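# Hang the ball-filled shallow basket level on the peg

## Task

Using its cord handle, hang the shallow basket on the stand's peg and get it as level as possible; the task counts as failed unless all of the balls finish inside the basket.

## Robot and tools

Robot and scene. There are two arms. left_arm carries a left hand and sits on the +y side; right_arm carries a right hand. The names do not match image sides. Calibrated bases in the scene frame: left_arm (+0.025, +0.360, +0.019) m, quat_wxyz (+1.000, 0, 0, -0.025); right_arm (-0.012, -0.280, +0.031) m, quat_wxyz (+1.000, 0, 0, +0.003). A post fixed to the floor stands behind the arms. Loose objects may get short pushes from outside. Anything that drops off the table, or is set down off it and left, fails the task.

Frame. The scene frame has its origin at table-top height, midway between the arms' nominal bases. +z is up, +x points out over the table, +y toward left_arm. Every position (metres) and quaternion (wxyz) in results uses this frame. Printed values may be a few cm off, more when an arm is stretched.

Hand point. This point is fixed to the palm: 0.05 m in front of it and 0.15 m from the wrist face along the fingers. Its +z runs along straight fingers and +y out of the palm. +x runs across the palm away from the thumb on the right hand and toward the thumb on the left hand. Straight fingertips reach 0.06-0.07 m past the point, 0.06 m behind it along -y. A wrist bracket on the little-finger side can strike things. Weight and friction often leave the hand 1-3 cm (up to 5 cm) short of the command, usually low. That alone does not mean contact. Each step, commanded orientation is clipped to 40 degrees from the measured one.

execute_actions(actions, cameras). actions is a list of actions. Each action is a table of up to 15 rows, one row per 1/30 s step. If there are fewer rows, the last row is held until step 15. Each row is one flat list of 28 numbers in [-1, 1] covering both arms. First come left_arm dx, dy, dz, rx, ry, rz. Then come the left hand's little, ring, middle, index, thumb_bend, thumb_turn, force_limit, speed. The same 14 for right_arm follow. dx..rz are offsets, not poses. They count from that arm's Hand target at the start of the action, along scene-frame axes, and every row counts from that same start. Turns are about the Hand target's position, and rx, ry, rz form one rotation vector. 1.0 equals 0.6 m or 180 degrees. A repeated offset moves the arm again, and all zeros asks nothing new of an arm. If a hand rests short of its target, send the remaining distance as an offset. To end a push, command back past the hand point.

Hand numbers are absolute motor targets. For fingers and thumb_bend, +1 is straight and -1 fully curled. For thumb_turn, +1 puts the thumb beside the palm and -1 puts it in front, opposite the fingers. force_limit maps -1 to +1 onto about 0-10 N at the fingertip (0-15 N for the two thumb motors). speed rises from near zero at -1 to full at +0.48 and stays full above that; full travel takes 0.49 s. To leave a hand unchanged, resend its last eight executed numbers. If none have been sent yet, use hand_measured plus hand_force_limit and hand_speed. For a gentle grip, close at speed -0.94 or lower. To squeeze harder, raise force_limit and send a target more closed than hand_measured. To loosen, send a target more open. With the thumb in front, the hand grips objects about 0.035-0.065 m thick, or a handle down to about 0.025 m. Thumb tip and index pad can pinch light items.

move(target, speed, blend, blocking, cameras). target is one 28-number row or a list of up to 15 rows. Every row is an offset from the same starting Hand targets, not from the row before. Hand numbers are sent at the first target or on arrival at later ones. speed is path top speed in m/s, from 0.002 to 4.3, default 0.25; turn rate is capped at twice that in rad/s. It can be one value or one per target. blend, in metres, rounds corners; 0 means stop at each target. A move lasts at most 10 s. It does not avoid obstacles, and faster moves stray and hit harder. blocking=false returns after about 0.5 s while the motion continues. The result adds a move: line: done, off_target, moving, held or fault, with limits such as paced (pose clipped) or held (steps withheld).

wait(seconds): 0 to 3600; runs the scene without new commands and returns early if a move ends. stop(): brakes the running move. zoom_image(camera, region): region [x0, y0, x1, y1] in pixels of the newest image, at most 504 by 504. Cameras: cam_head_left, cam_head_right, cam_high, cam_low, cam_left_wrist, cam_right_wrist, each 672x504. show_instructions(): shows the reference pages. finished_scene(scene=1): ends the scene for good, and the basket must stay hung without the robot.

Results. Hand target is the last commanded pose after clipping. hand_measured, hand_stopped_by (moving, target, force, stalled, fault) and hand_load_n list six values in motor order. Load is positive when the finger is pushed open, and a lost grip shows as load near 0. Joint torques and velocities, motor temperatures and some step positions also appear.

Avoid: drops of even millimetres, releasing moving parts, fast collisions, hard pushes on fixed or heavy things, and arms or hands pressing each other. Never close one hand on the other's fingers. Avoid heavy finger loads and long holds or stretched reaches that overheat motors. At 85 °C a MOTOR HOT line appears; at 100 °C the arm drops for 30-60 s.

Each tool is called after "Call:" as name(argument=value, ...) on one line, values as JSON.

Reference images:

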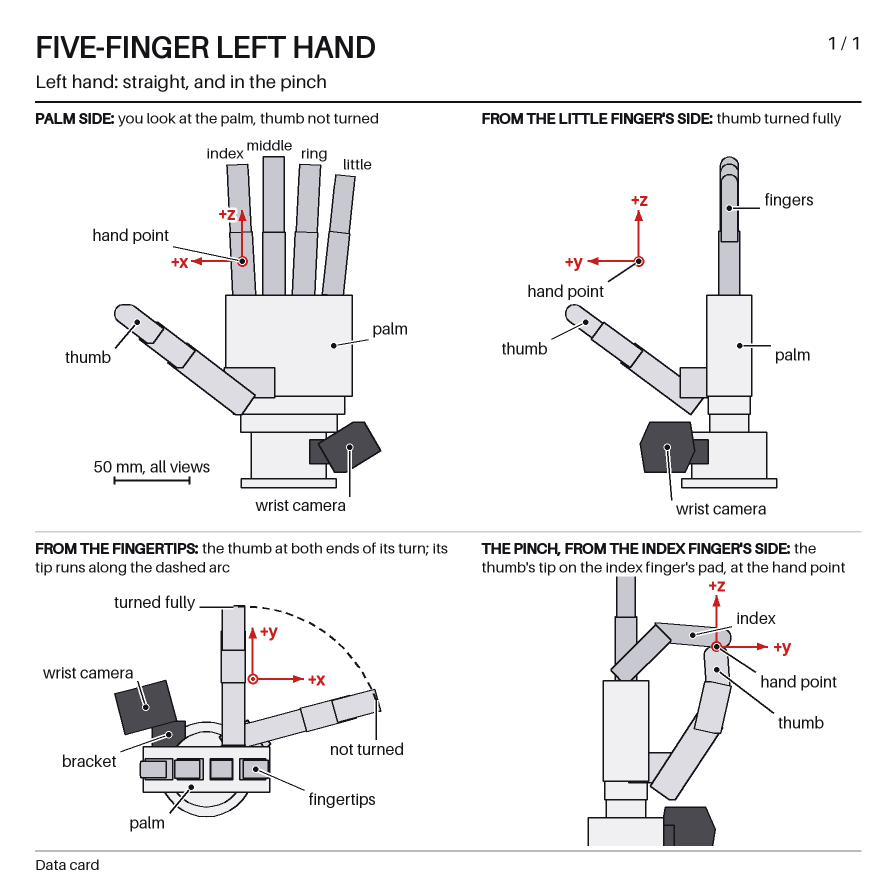

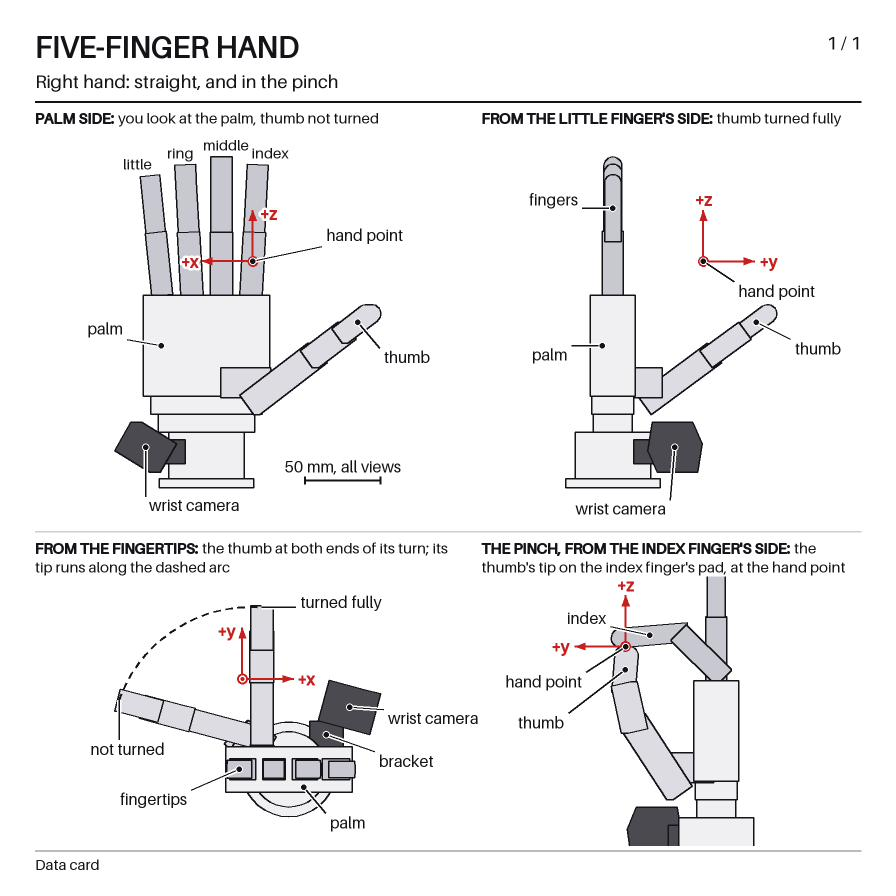

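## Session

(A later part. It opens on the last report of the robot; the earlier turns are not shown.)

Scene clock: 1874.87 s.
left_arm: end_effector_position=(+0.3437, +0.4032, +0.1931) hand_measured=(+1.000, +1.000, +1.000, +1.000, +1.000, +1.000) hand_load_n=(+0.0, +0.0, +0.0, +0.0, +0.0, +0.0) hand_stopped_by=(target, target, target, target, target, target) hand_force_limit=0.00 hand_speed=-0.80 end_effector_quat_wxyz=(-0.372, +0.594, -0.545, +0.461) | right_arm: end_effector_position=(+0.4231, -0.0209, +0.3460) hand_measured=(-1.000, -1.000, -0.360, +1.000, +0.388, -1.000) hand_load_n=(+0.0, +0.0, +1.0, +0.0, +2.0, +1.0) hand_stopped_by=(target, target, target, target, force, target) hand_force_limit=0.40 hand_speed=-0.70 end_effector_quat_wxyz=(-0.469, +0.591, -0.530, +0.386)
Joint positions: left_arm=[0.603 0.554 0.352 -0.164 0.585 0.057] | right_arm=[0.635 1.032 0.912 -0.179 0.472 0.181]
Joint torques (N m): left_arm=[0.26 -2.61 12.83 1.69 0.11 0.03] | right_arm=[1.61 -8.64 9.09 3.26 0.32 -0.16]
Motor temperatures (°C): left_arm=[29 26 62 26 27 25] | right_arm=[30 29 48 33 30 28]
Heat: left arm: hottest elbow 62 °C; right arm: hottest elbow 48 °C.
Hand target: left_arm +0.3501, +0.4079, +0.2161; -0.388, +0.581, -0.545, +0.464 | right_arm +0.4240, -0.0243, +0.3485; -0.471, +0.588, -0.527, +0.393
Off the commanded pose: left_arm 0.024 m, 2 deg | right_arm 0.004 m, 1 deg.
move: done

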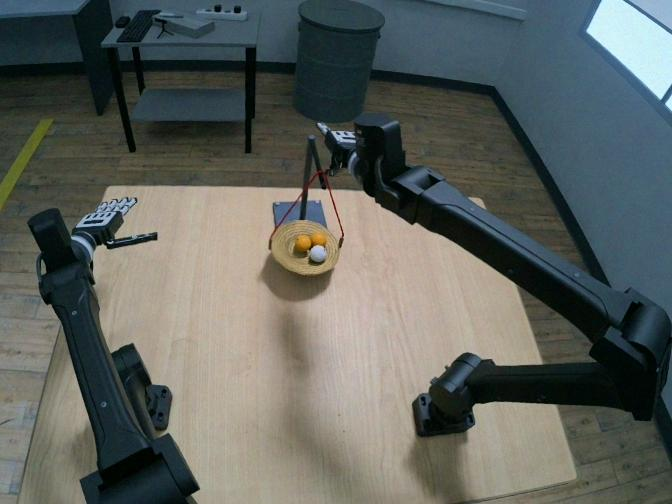

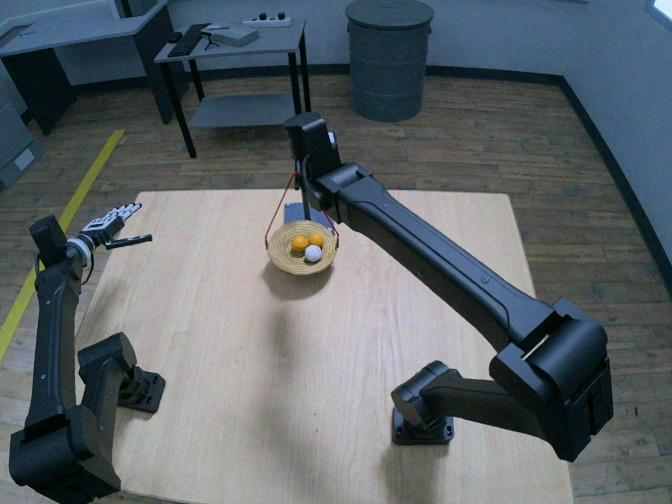

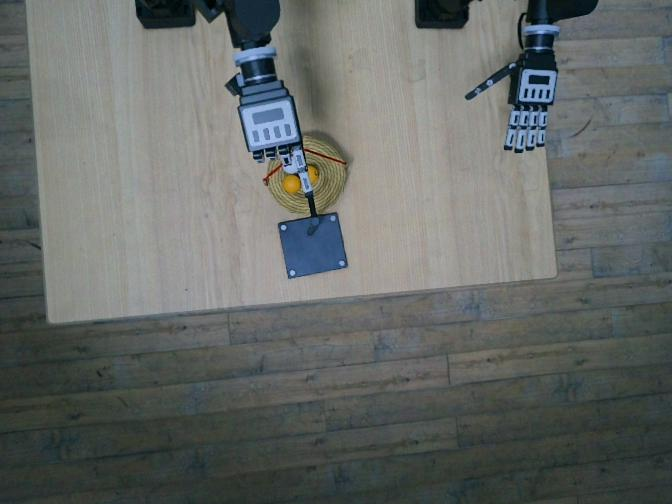

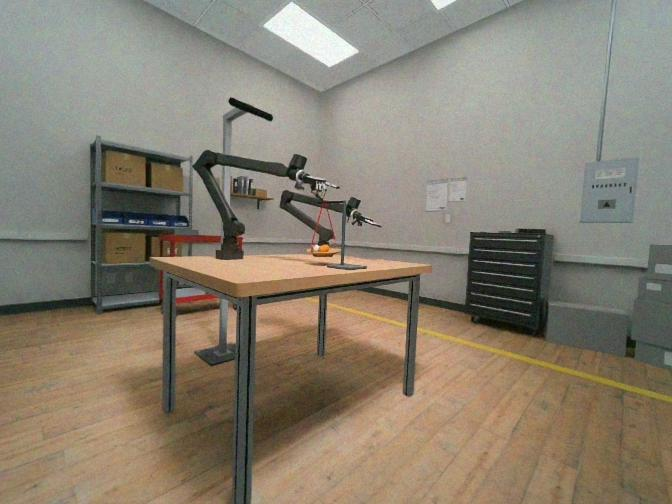

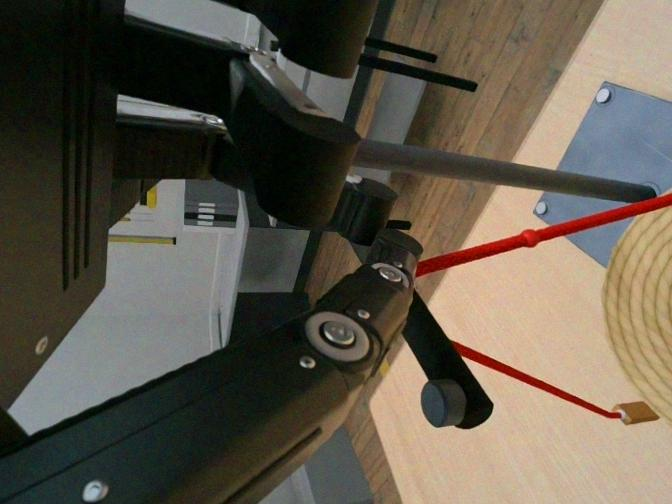

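Call:
move(target=[[0,0,0,0,0,0,1,1,1,1,1,1,0,-0.8,0.0,-0.06,0.015,0,0,0,-1,-1,-0.36,1,0.2,-1,0.4,-0.7]], speed=0.03, cameras=["cam_head_left","cam_head_right","cam_high","cam_low","cam_right_wrist"])

Call:
zoom_image(camera="cam_high", region=[230, 80, 360, 220])

Call:
zoom_image(camera="cam_low", region=[290, 170, 370, 270])

Call:
zoom_image(camera="cam_head_left", region=[250, 130, 370, 290])

Scene clock: 1913.57 s.
left_arm: end_effector_position=(+0.3437, +0.4032, +0.1931) hand_measured=(+1.000, +1.000, +1.000, +1.000, +1.000, +1.000) hand_load_n=(+0.0, -0.5, +0.0, +0.0, +0.0, +0.0) hand_stopped_by=(target, target, target, target, target, target) hand_force_limit=0.00 hand_speed=-0.80 end_effector_quat_wxyz=(-0.372, +0.594, -0.545, +0.461) | right_arm: end_effector_position=(+0.4256, -0.0536, +0.3603) hand_measured=(-1.000, -1.000, -0.360, +1.000, +0.388, -1.000) hand_load_n=(+0.0, +0.0, +1.0, +0.0, +1.5, +1.0) hand_stopped_by=(target, target, target, target, force, target) hand_force_limit=0.40 hand_speed=-0.70 end_effector_quat_wxyz=(-0.478, +0.583, -0.529, +0.389)
Joint positions: left_arm=[0.603 0.554 0.352 -0.164 0.585 0.057] | right_arm=[0.548 0.973 0.897 -0.188 0.391 0.156]
Joint torques (N m): left_arm=[0.15 -2.61 12.86 1.73 0.1 0.04] | right_arm=[1.08 -8.18 9.14 2.19 -0.07 -0.18]
Motor temperatures (°C): left_arm=[29 26 63 26 27 25] | right_arm=[30 29 47 33 30 28]
Heat: left arm: hottest elbow 63 °C; right arm: hottest elbow 47 °C.
Hand target: left_arm +0.3501, +0.4079, +0.2161; -0.388, +0.581, -0.545, +0.464 | right_arm +0.4239, -0.0602, +0.3575; -0.471, +0.588, -0.527, +0.393
Off the commanded pose: left_arm 0.024 m, 2 deg | right_arm 0.007 m, 1 deg.
move: done

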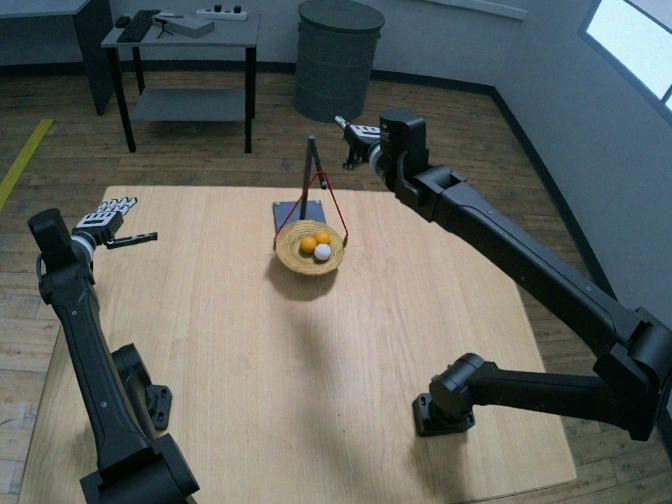

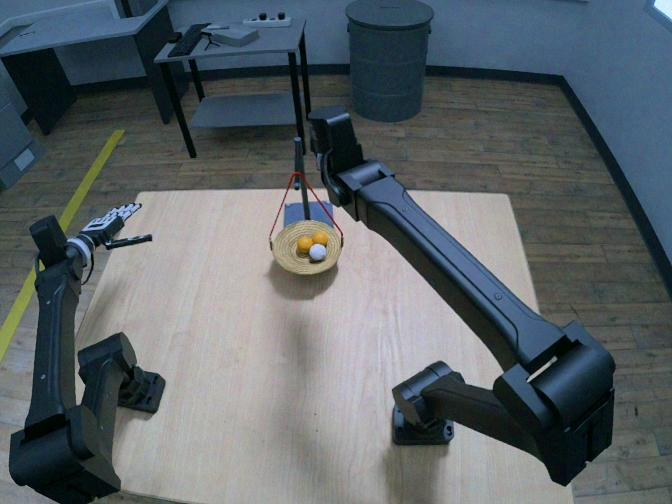

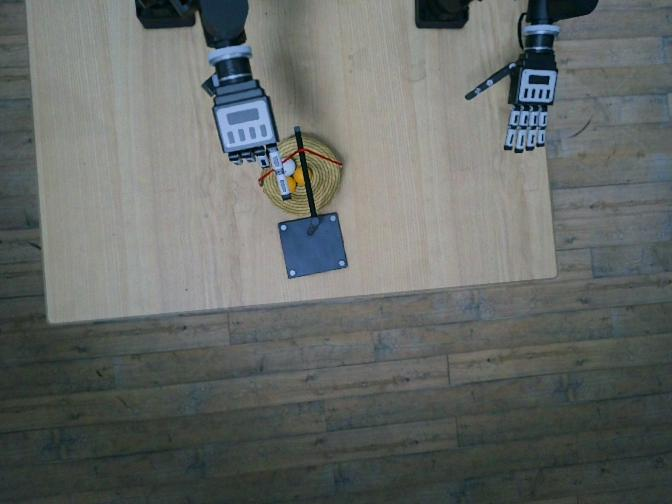

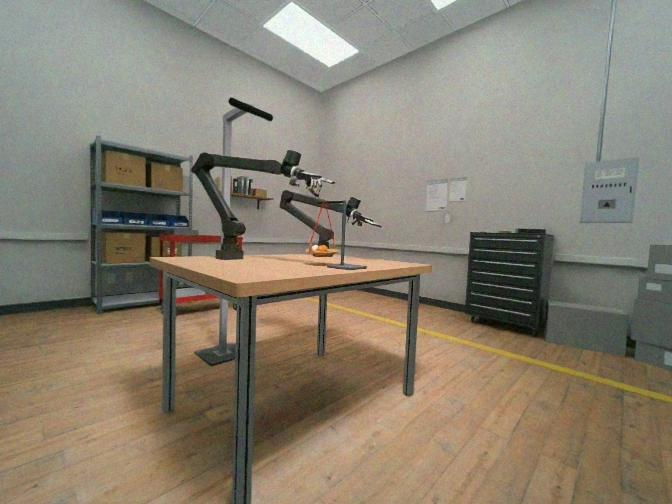

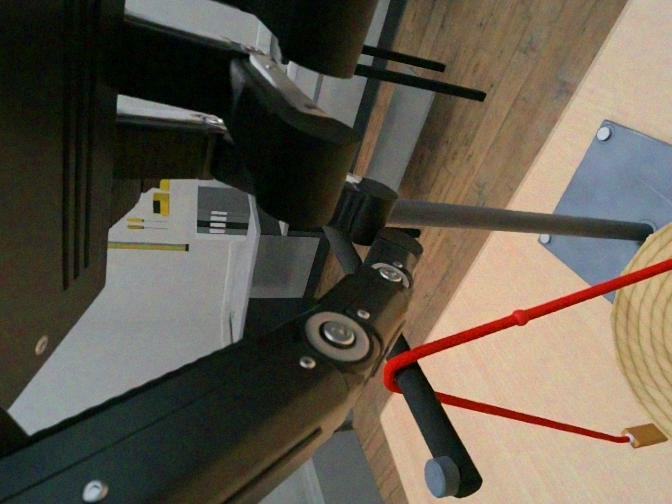

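Scaled by 3.600 from the camera's image (finer frame: 960x720).

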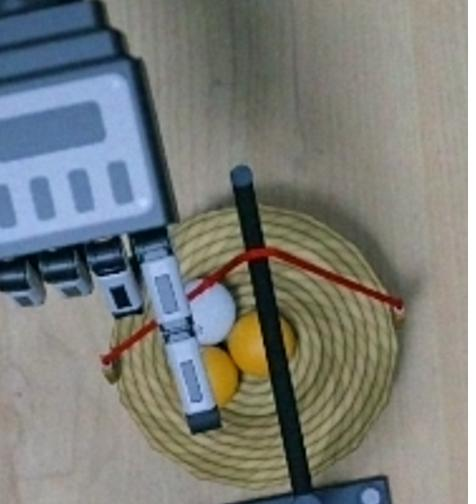

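Scaled by 5.040 from the camera's image (finer frame: 960x720).

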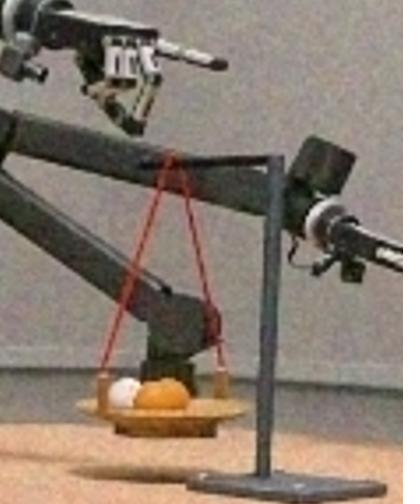

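Scaled by 3.150 from the camera's image (finer frame: 960x720).

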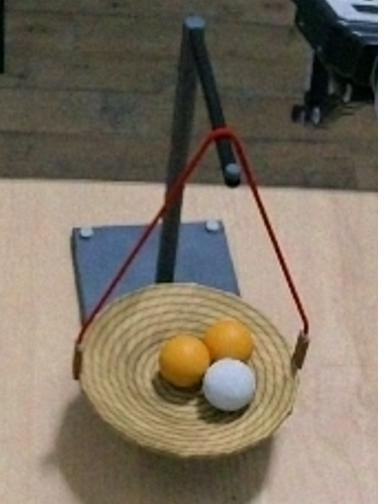

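Call:
move(target=[[0,0,0,0,0,0,1,1,1,1,1,1,0,-0.8,-0.25,0.0,0.0,0,0,0,-1,-1,-0.36,1,0.2,-1,0.4,-0.7],[0,0,0,0,0,0,1,1,1,1,1,1,0,-0.8,-0.35,0.06,-0.15,0,0,0,-1,-1,-0.36,1,0.2,-1,0.4,-0.7]], speed=0.12, blend=[0.03,0], cameras=["cam_head_left","cam_head_right","cam_high","cam_right_wrist"])

Scene clock: 1998.57 s.
left_arm: end_effector_position=(+0.3437, +0.4032, +0.1931) hand_measured=(+1.000, +1.000, +1.000, +1.000, +1.000, +1.000) hand_load_n=(+0.0, +0.0, +0.0, +0.0, +0.0, -0.5) hand_stopped_by=(target, target, target, target, target, target) hand_force_limit=0.00 hand_speed=-0.80 end_effector_quat_wxyz=(-0.372, +0.594, -0.545, +0.461) | right_arm: end_effector_position=(+0.2151, -0.0261, +0.2688) hand_measured=(-1.000, -1.000, -0.360, +1.000, +0.388, -1.000) hand_load_n=(+0.0, +0.0, +1.0, +0.0, +2.0, +1.0) hand_stopped_by=(target, target, target, target, force, target) hand_force_limit=0.40 hand_speed=-0.70 end_effector_quat_wxyz=(-0.469, +0.591, -0.523, +0.396)
Joint positions: left_arm=[0.603 0.554 0.352 -0.164 0.585 0.057] | right_arm=[1.274 0.651 0.567 -0.458 1.074 0.511]
Joint torques (N m): left_arm=[0.15 -2.43 12.83 1.73 0.1 0.04] | right_arm=[2.55 -2.96 9.13 2.07 0.66 0.17]
Motor temperatures (°C): left_arm=[29 25 63 26 26 25] | right_arm=[30 28 46 32 30 28]
Heat: left arm: hottest elbow 63 °C; right arm: hottest elbow 46 °C.
Hand target: left_arm +0.3501, +0.4079, +0.2161; -0.388, +0.581, -0.545, +0.464 | right_arm +0.2139, -0.0242, +0.2675; -0.471, +0.588, -0.527, +0.393
Off the commanded pose: left_arm 0.024 m, 2 deg | right_arm 0.003 m, 1 deg.
move: done

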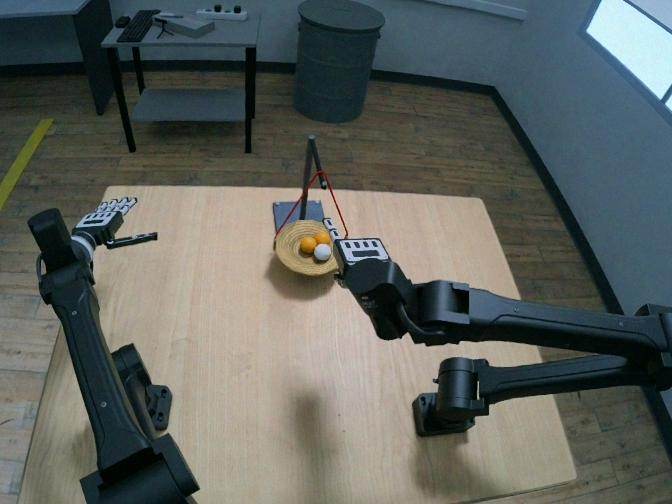

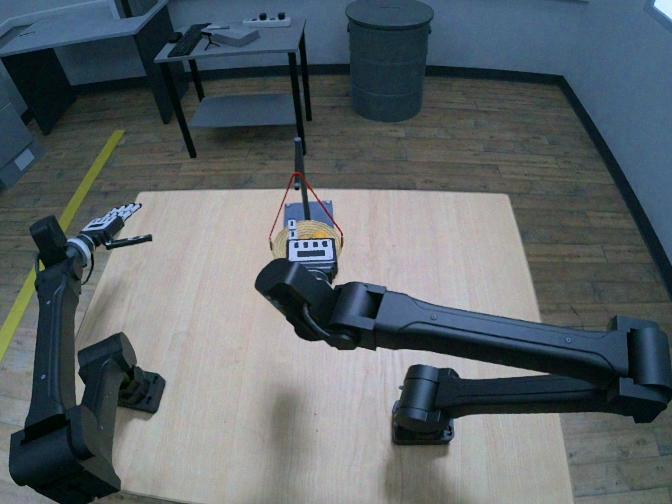

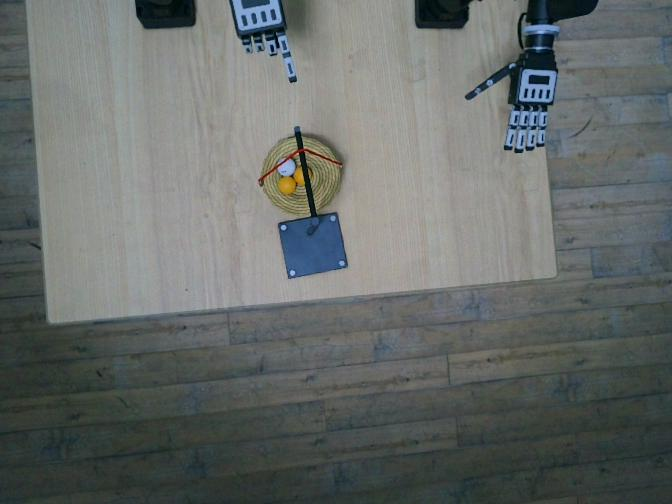

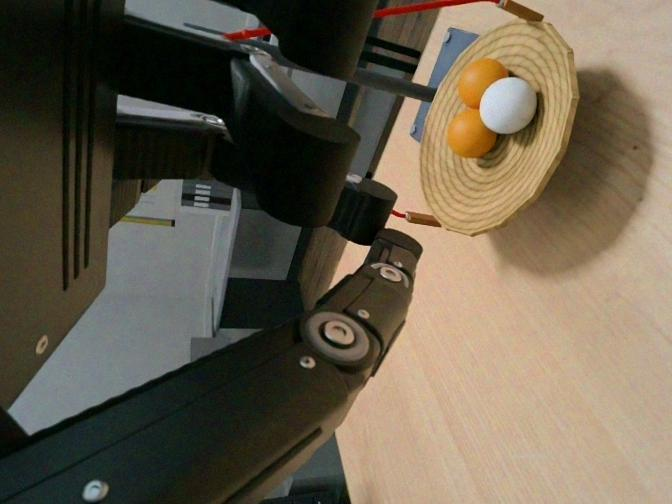

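Call:
zoom_image(camera="cam_right_wrist", region=[340, 0, 600, 260])

Scaled by 1.938 from the camera's image (finer frame: 960x720).

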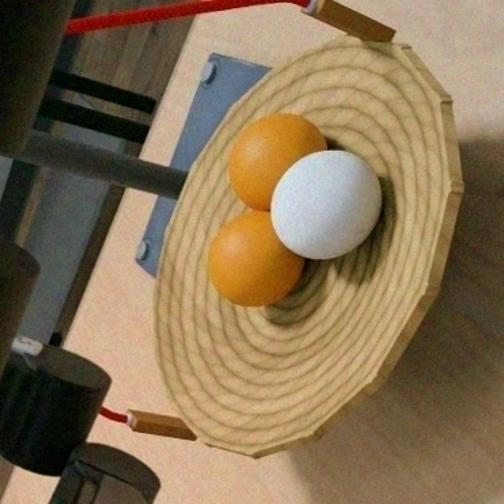

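Call:
move(target=[[0,0,0,0,0,0,1,1,1,1,1,1,0,-0.8,-0.03,0.0,-0.17,0.0093,-0.0884,-0.06,1,1,1,1,1,1,0.4,0.2]], speed=0.12, cameras=["cam_head_left","cam_right_wrist"])

Scene clock: 2057.77 s.
left_arm: end_effector_position=(+0.3437, +0.4032, +0.1931) hand_measured=(+1.000, +1.000, +1.000, +1.000, +1.000, +1.000) hand_load_n=(+0.0, +0.0, +0.0, +0.0, +0.0, +0.0) hand_stopped_by=(target, target, target, target, target, target) hand_force_limit=0.00 hand_speed=-0.80 end_effector_quat_wxyz=(-0.372, +0.594, -0.545, +0.461) | right_arm: end_effector_position=(+0.1987, -0.0223, +0.1703) hand_measured=(+1.000, +1.000, +1.000, +1.000, +1.000, +1.000) hand_load_n=(+0.0, +0.0, +0.0, +0.0, +0.0, -0.5) hand_stopped_by=(target, target, target, target, target, target) hand_force_limit=0.40 hand_speed=0.20 end_effector_quat_wxyz=(+0.504, -0.473, +0.531, -0.490)
Joint positions: left_arm=[0.603 0.554 0.352 -0.164 0.585 0.057] | right_arm=[1.5 1.016 0.292 0.23 1.546 0.566]
Joint torques (N m): left_arm=[0.38 -2.43 12.82 1.73 0.1 0.03] | right_arm=[2.84 -4.31 6 2.32 0.7 -0.17]
Motor temperatures (°C): left_arm=[29 25 64 26 26 25] | right_arm=[30 28 45 32 30 28]
Heat: left arm: hottest elbow 64 °C; right arm: hottest elbow 45 °C.
Hand target: left_arm +0.3501, +0.4079, +0.2161; -0.388, +0.581, -0.545, +0.464 | right_arm +0.1959, -0.0243, +0.1655; +0.509, -0.469, +0.515, -0.505
Off the commanded pose: left_arm 0.024 m, 2 deg | right_arm 0.006 m, 3 deg.
joint sent to its limit (right arm) — joint 5 (wrist yaw), upper limit. The joint targets still meet the commanded pose.
move: off_target (right_arm)

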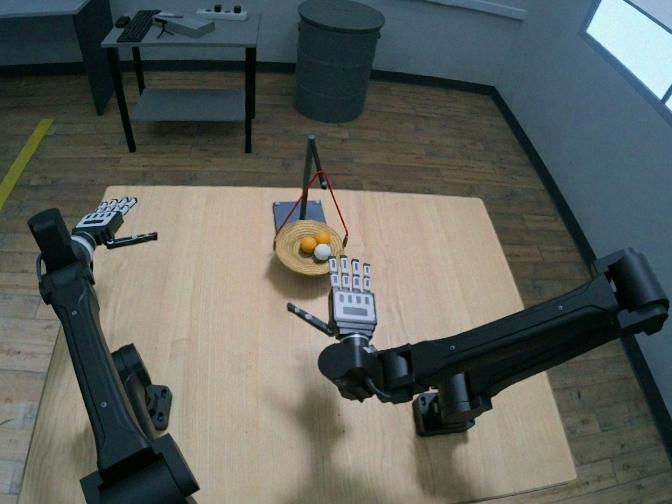

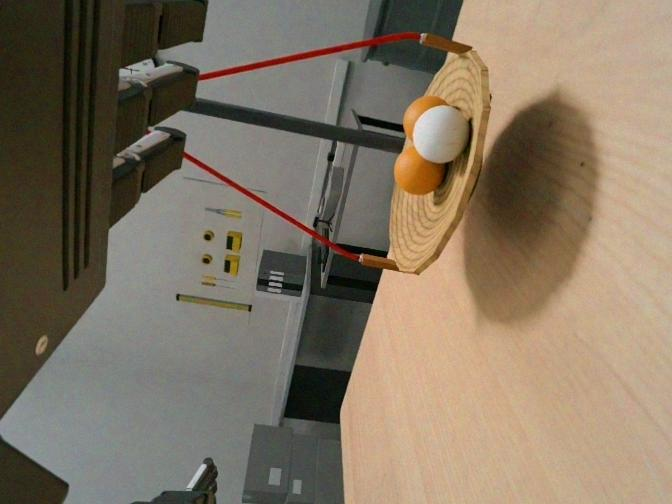

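Call:
zoom_image(camera="cam_right_wrist", region=[180, 0, 520, 300])

Call:
zoom_image(camera="cam_right_wrist", region=[340, 20, 520, 290])

Scaled by 1.482 from the camera's image (finer frame: 960x720).

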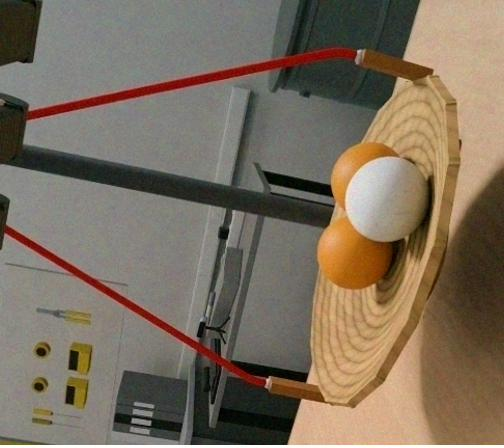

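Scaled by 1.867 from the camera's image (finer frame: 960x720).

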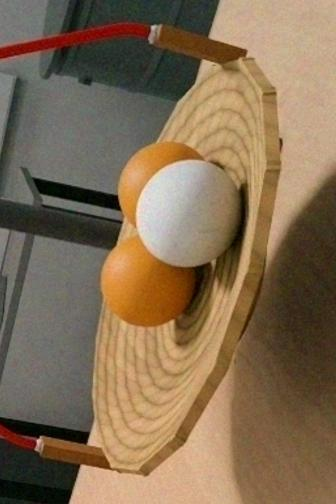

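Call:
zoom_image(camera="cam_right_wrist", region=[380, 20, 500, 150])

Call:
zoom_image(camera="cam_right_wrist", region=[340, 150, 460, 280])

Scaled by 3.877 from the camera's image (finer frame: 960x720).

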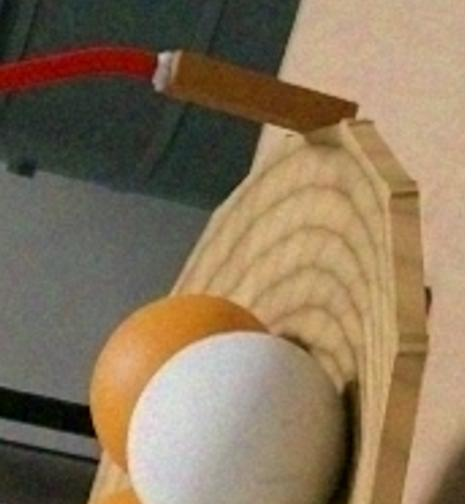

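Scaled by 3.877 from the camera's image (finer frame: 960x720).

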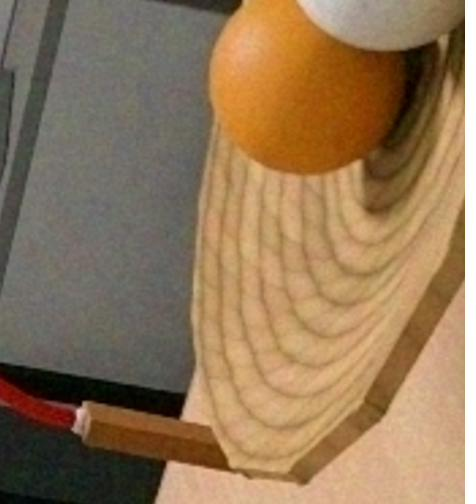

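Call:
move(target=[[0,0,0,0,0,0,1,1,1,1,1,1,0,-0.8,0.17,-0.24,0.21,0.3705,0.0422,0.0638,-1,-1,-0.36,-0.36,0.8,-1,0.4,0.2]], speed=0.12, cameras=["cam_head_left","cam_head_right","cam_high","cam_low","cam_right_wrist"])

Scene clock: 2199.67 s.
left_arm: end_effector_position=(+0.3437, +0.4032, +0.1931) hand_measured=(+1.000, +1.000, +1.000, +1.000, +1.000, +1.000) hand_load_n=(+0.0, +0.0, +0.0, +0.0, +0.0, +0.0) hand_stopped_by=(target, target, target, target, target, target) hand_force_limit=0.00 hand_speed=-0.80 end_effector_quat_wxyz=(-0.372, +0.594, -0.545, +0.461) | right_arm: end_effector_position=(+0.2932, -0.1673, +0.2667) hand_measured=(-1.000, -1.000, -0.360, -0.360, +0.800, -1.000) hand_load_n=(+0.0, +0.0, +0.0, -0.5, +0.0, +0.0) hand_stopped_by=(target, target, target, target, target, target) hand_force_limit=0.40 hand_speed=0.20 end_effector_quat_wxyz=(+0.679, -0.199, +0.704, -0.061)
Joint positions: left_arm=[0.603 0.554 0.352 -0.164 0.585 0.057] | right_arm=[0.081 0.263 0.14 0.052 -0.099 1.198]
Joint torques (N m): left_arm=[0.15 -2.61 12.85 1.74 0.1 0.03] | right_arm=[1.32 0.15 12.45 3.37 -0.19 0.24]
Motor temperatures (°C): left_arm=[29 25 65 26 26 25] | right_arm=[30 28 42 32 30 28]
Heat: left arm: hottest elbow 65 °C; right arm: hottest elbow 42 °C.
Hand target: left_arm +0.3501, +0.4079, +0.2161; -0.388, +0.581, -0.545, +0.464 | right_arm +0.2979, -0.1682, +0.2914; +0.695, -0.190, +0.691, -0.059
Off the commanded pose: left_arm 0.024 m, 2 deg | right_arm 0.025 m, 3 deg.
move: off_target (right_arm)

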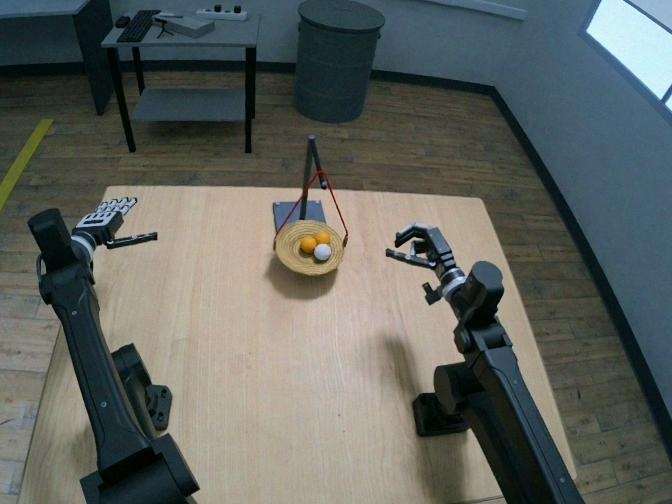

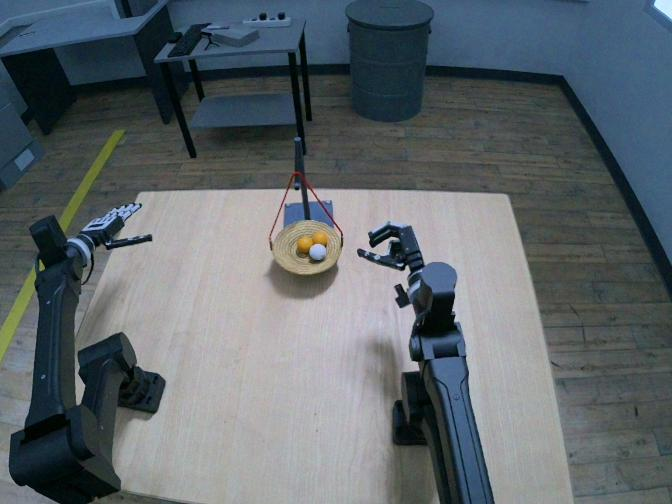

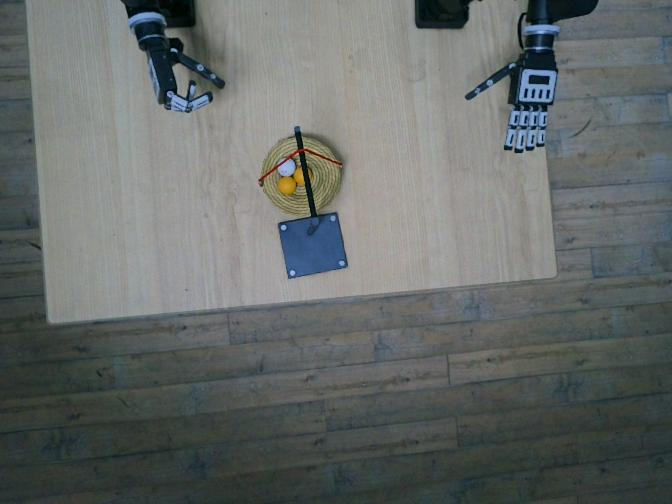

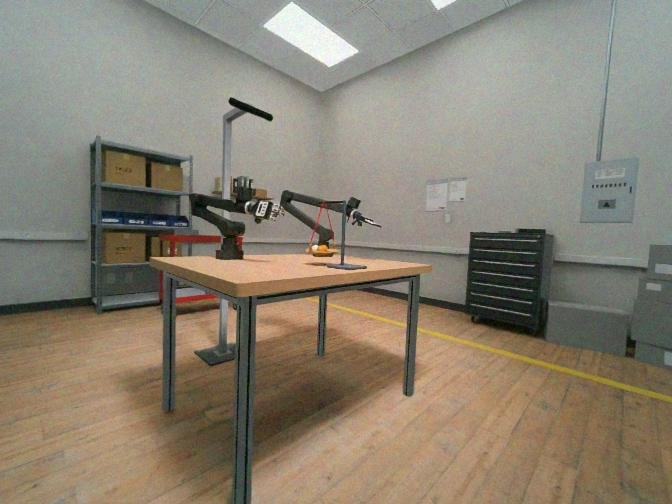

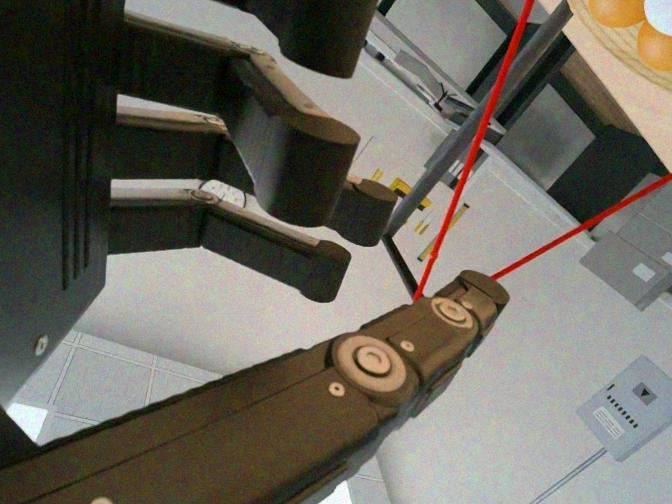

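Call:
move(target=[[0,0,0,0,0,0,1,1,1,1,1,1,0,-0.8,0.2,0.06,0.0,0,0,0,-1,-1,-0.36,-0.36,0.8,-1,0.4,0.2]], speed=0.06, cameras=["cam_head_left","cam_head_right","cam_high","cam_low","cam_right_wrist"])

Call:
zoom_image(camera="cam_high", region=[180, 80, 360, 220])

Call:
zoom_image(camera="cam_low", region=[270, 170, 370, 270])

Call:
zoom_image(camera="cam_head_left", region=[270, 130, 430, 290])

Scene clock: 2215.80 s.
left_arm: end_effector_position=(+0.3437, +0.4032, +0.1931) hand_measured=(+1.000, +1.000, +1.000, +1.000, +1.000, +1.000) hand_load_n=(+0.0, +0.0, +0.0, +0.0, +0.0, +0.0) hand_stopped_by=(target, target, target, target, target, target) hand_force_limit=0.00 hand_speed=-0.80 end_effector_quat_wxyz=(-0.372, +0.594, -0.545, +0.461) | right_arm: end_effector_position=(+0.4048, -0.1386, +0.2601) hand_measured=(-1.000, -1.000, -0.360, -0.360, +0.800, -1.000) hand_load_n=(+0.0, +0.0, +0.0, +0.0, +0.0, -0.5) hand_stopped_by=(target, target, target, target, target, target) hand_force_limit=0.40 hand_speed=0.20 end_effector_quat_wxyz=(+0.672, -0.199, +0.710, -0.064)
Joint positions: left_arm=[0.603 0.554 0.352 -0.164 0.585 0.057] | right_arm=[0.167 0.978 0.312 0.578 -0.004 1.202]
Joint torques (N m): left_arm=[0.15 -2.55 12.88 1.72 0.1 0.03] | right_arm=[2.96 -5.13 11.79 3.41 0.16 0.25]
Motor temperatures (°C): left_arm=[29 25 65 26 26 25] | right_arm=[30 28 45 32 30 28]
Heat: left arm: hottest elbow 65 °C; right arm: hottest elbow 45 °C.
Hand target: left_arm +0.3501, +0.4079, +0.2161; -0.388, +0.581, -0.545, +0.464 | right_arm +0.4179, -0.1321, +0.2914; +0.695, -0.190, +0.691, -0.059
Off the commanded pose: left_arm 0.024 m, 2 deg | right_arm 0.035 m, 4 deg.
move: off_target (right_arm)

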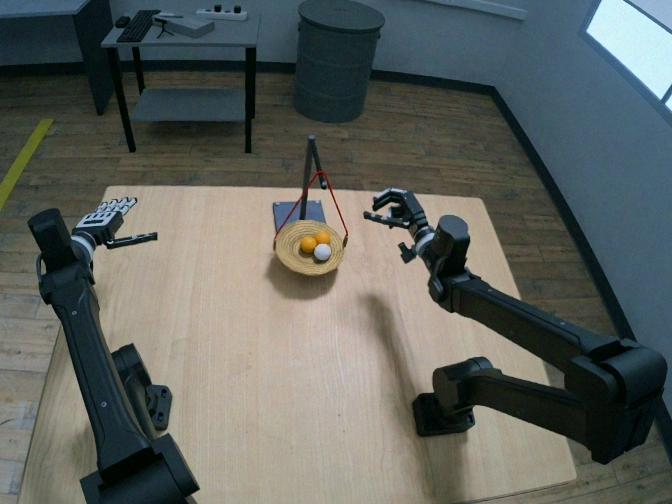

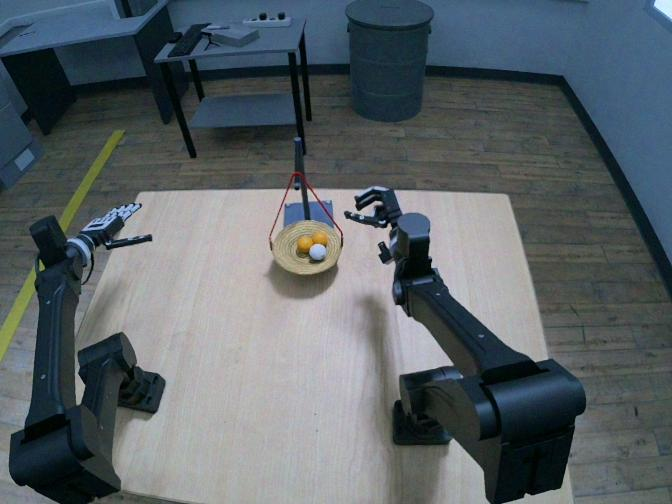

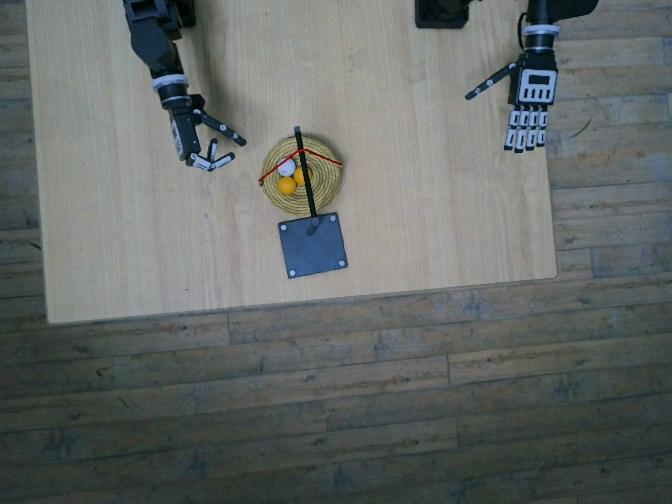

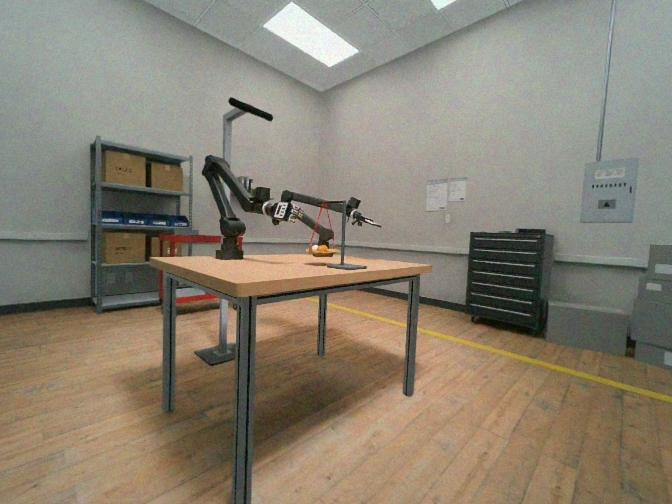

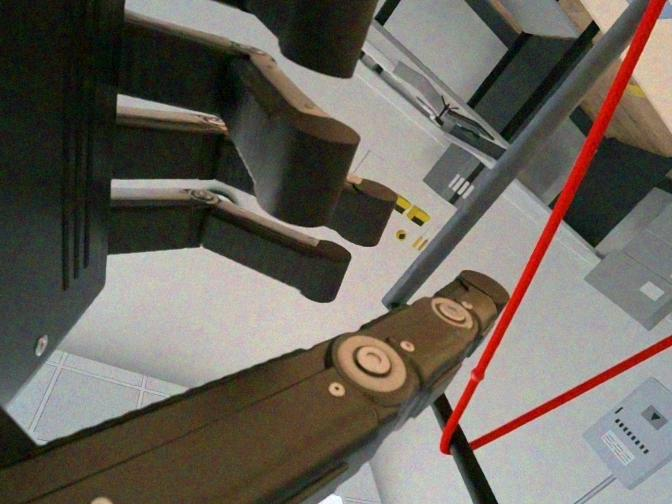

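Scaled by 2.800 from the camera's image (finer frame: 960x720).

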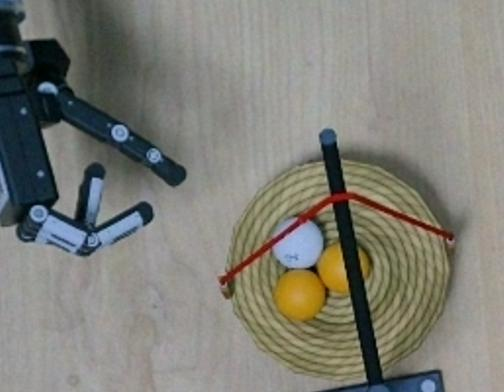

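Scaled by 5.040 from the camera's image (finer frame: 960x720).

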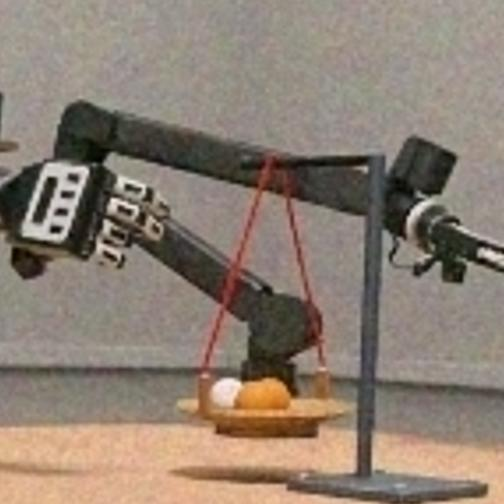

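Scaled by 3.150 from the camera's image (finer frame: 960x720).

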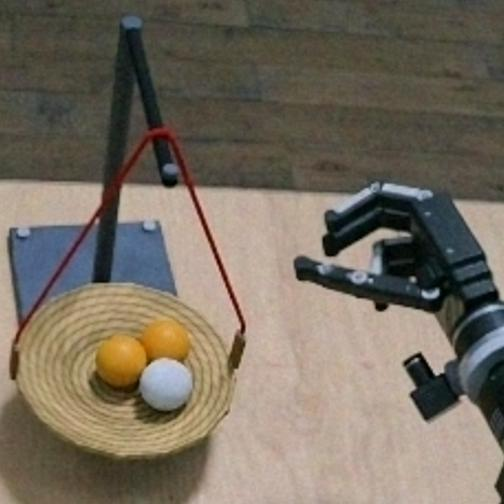

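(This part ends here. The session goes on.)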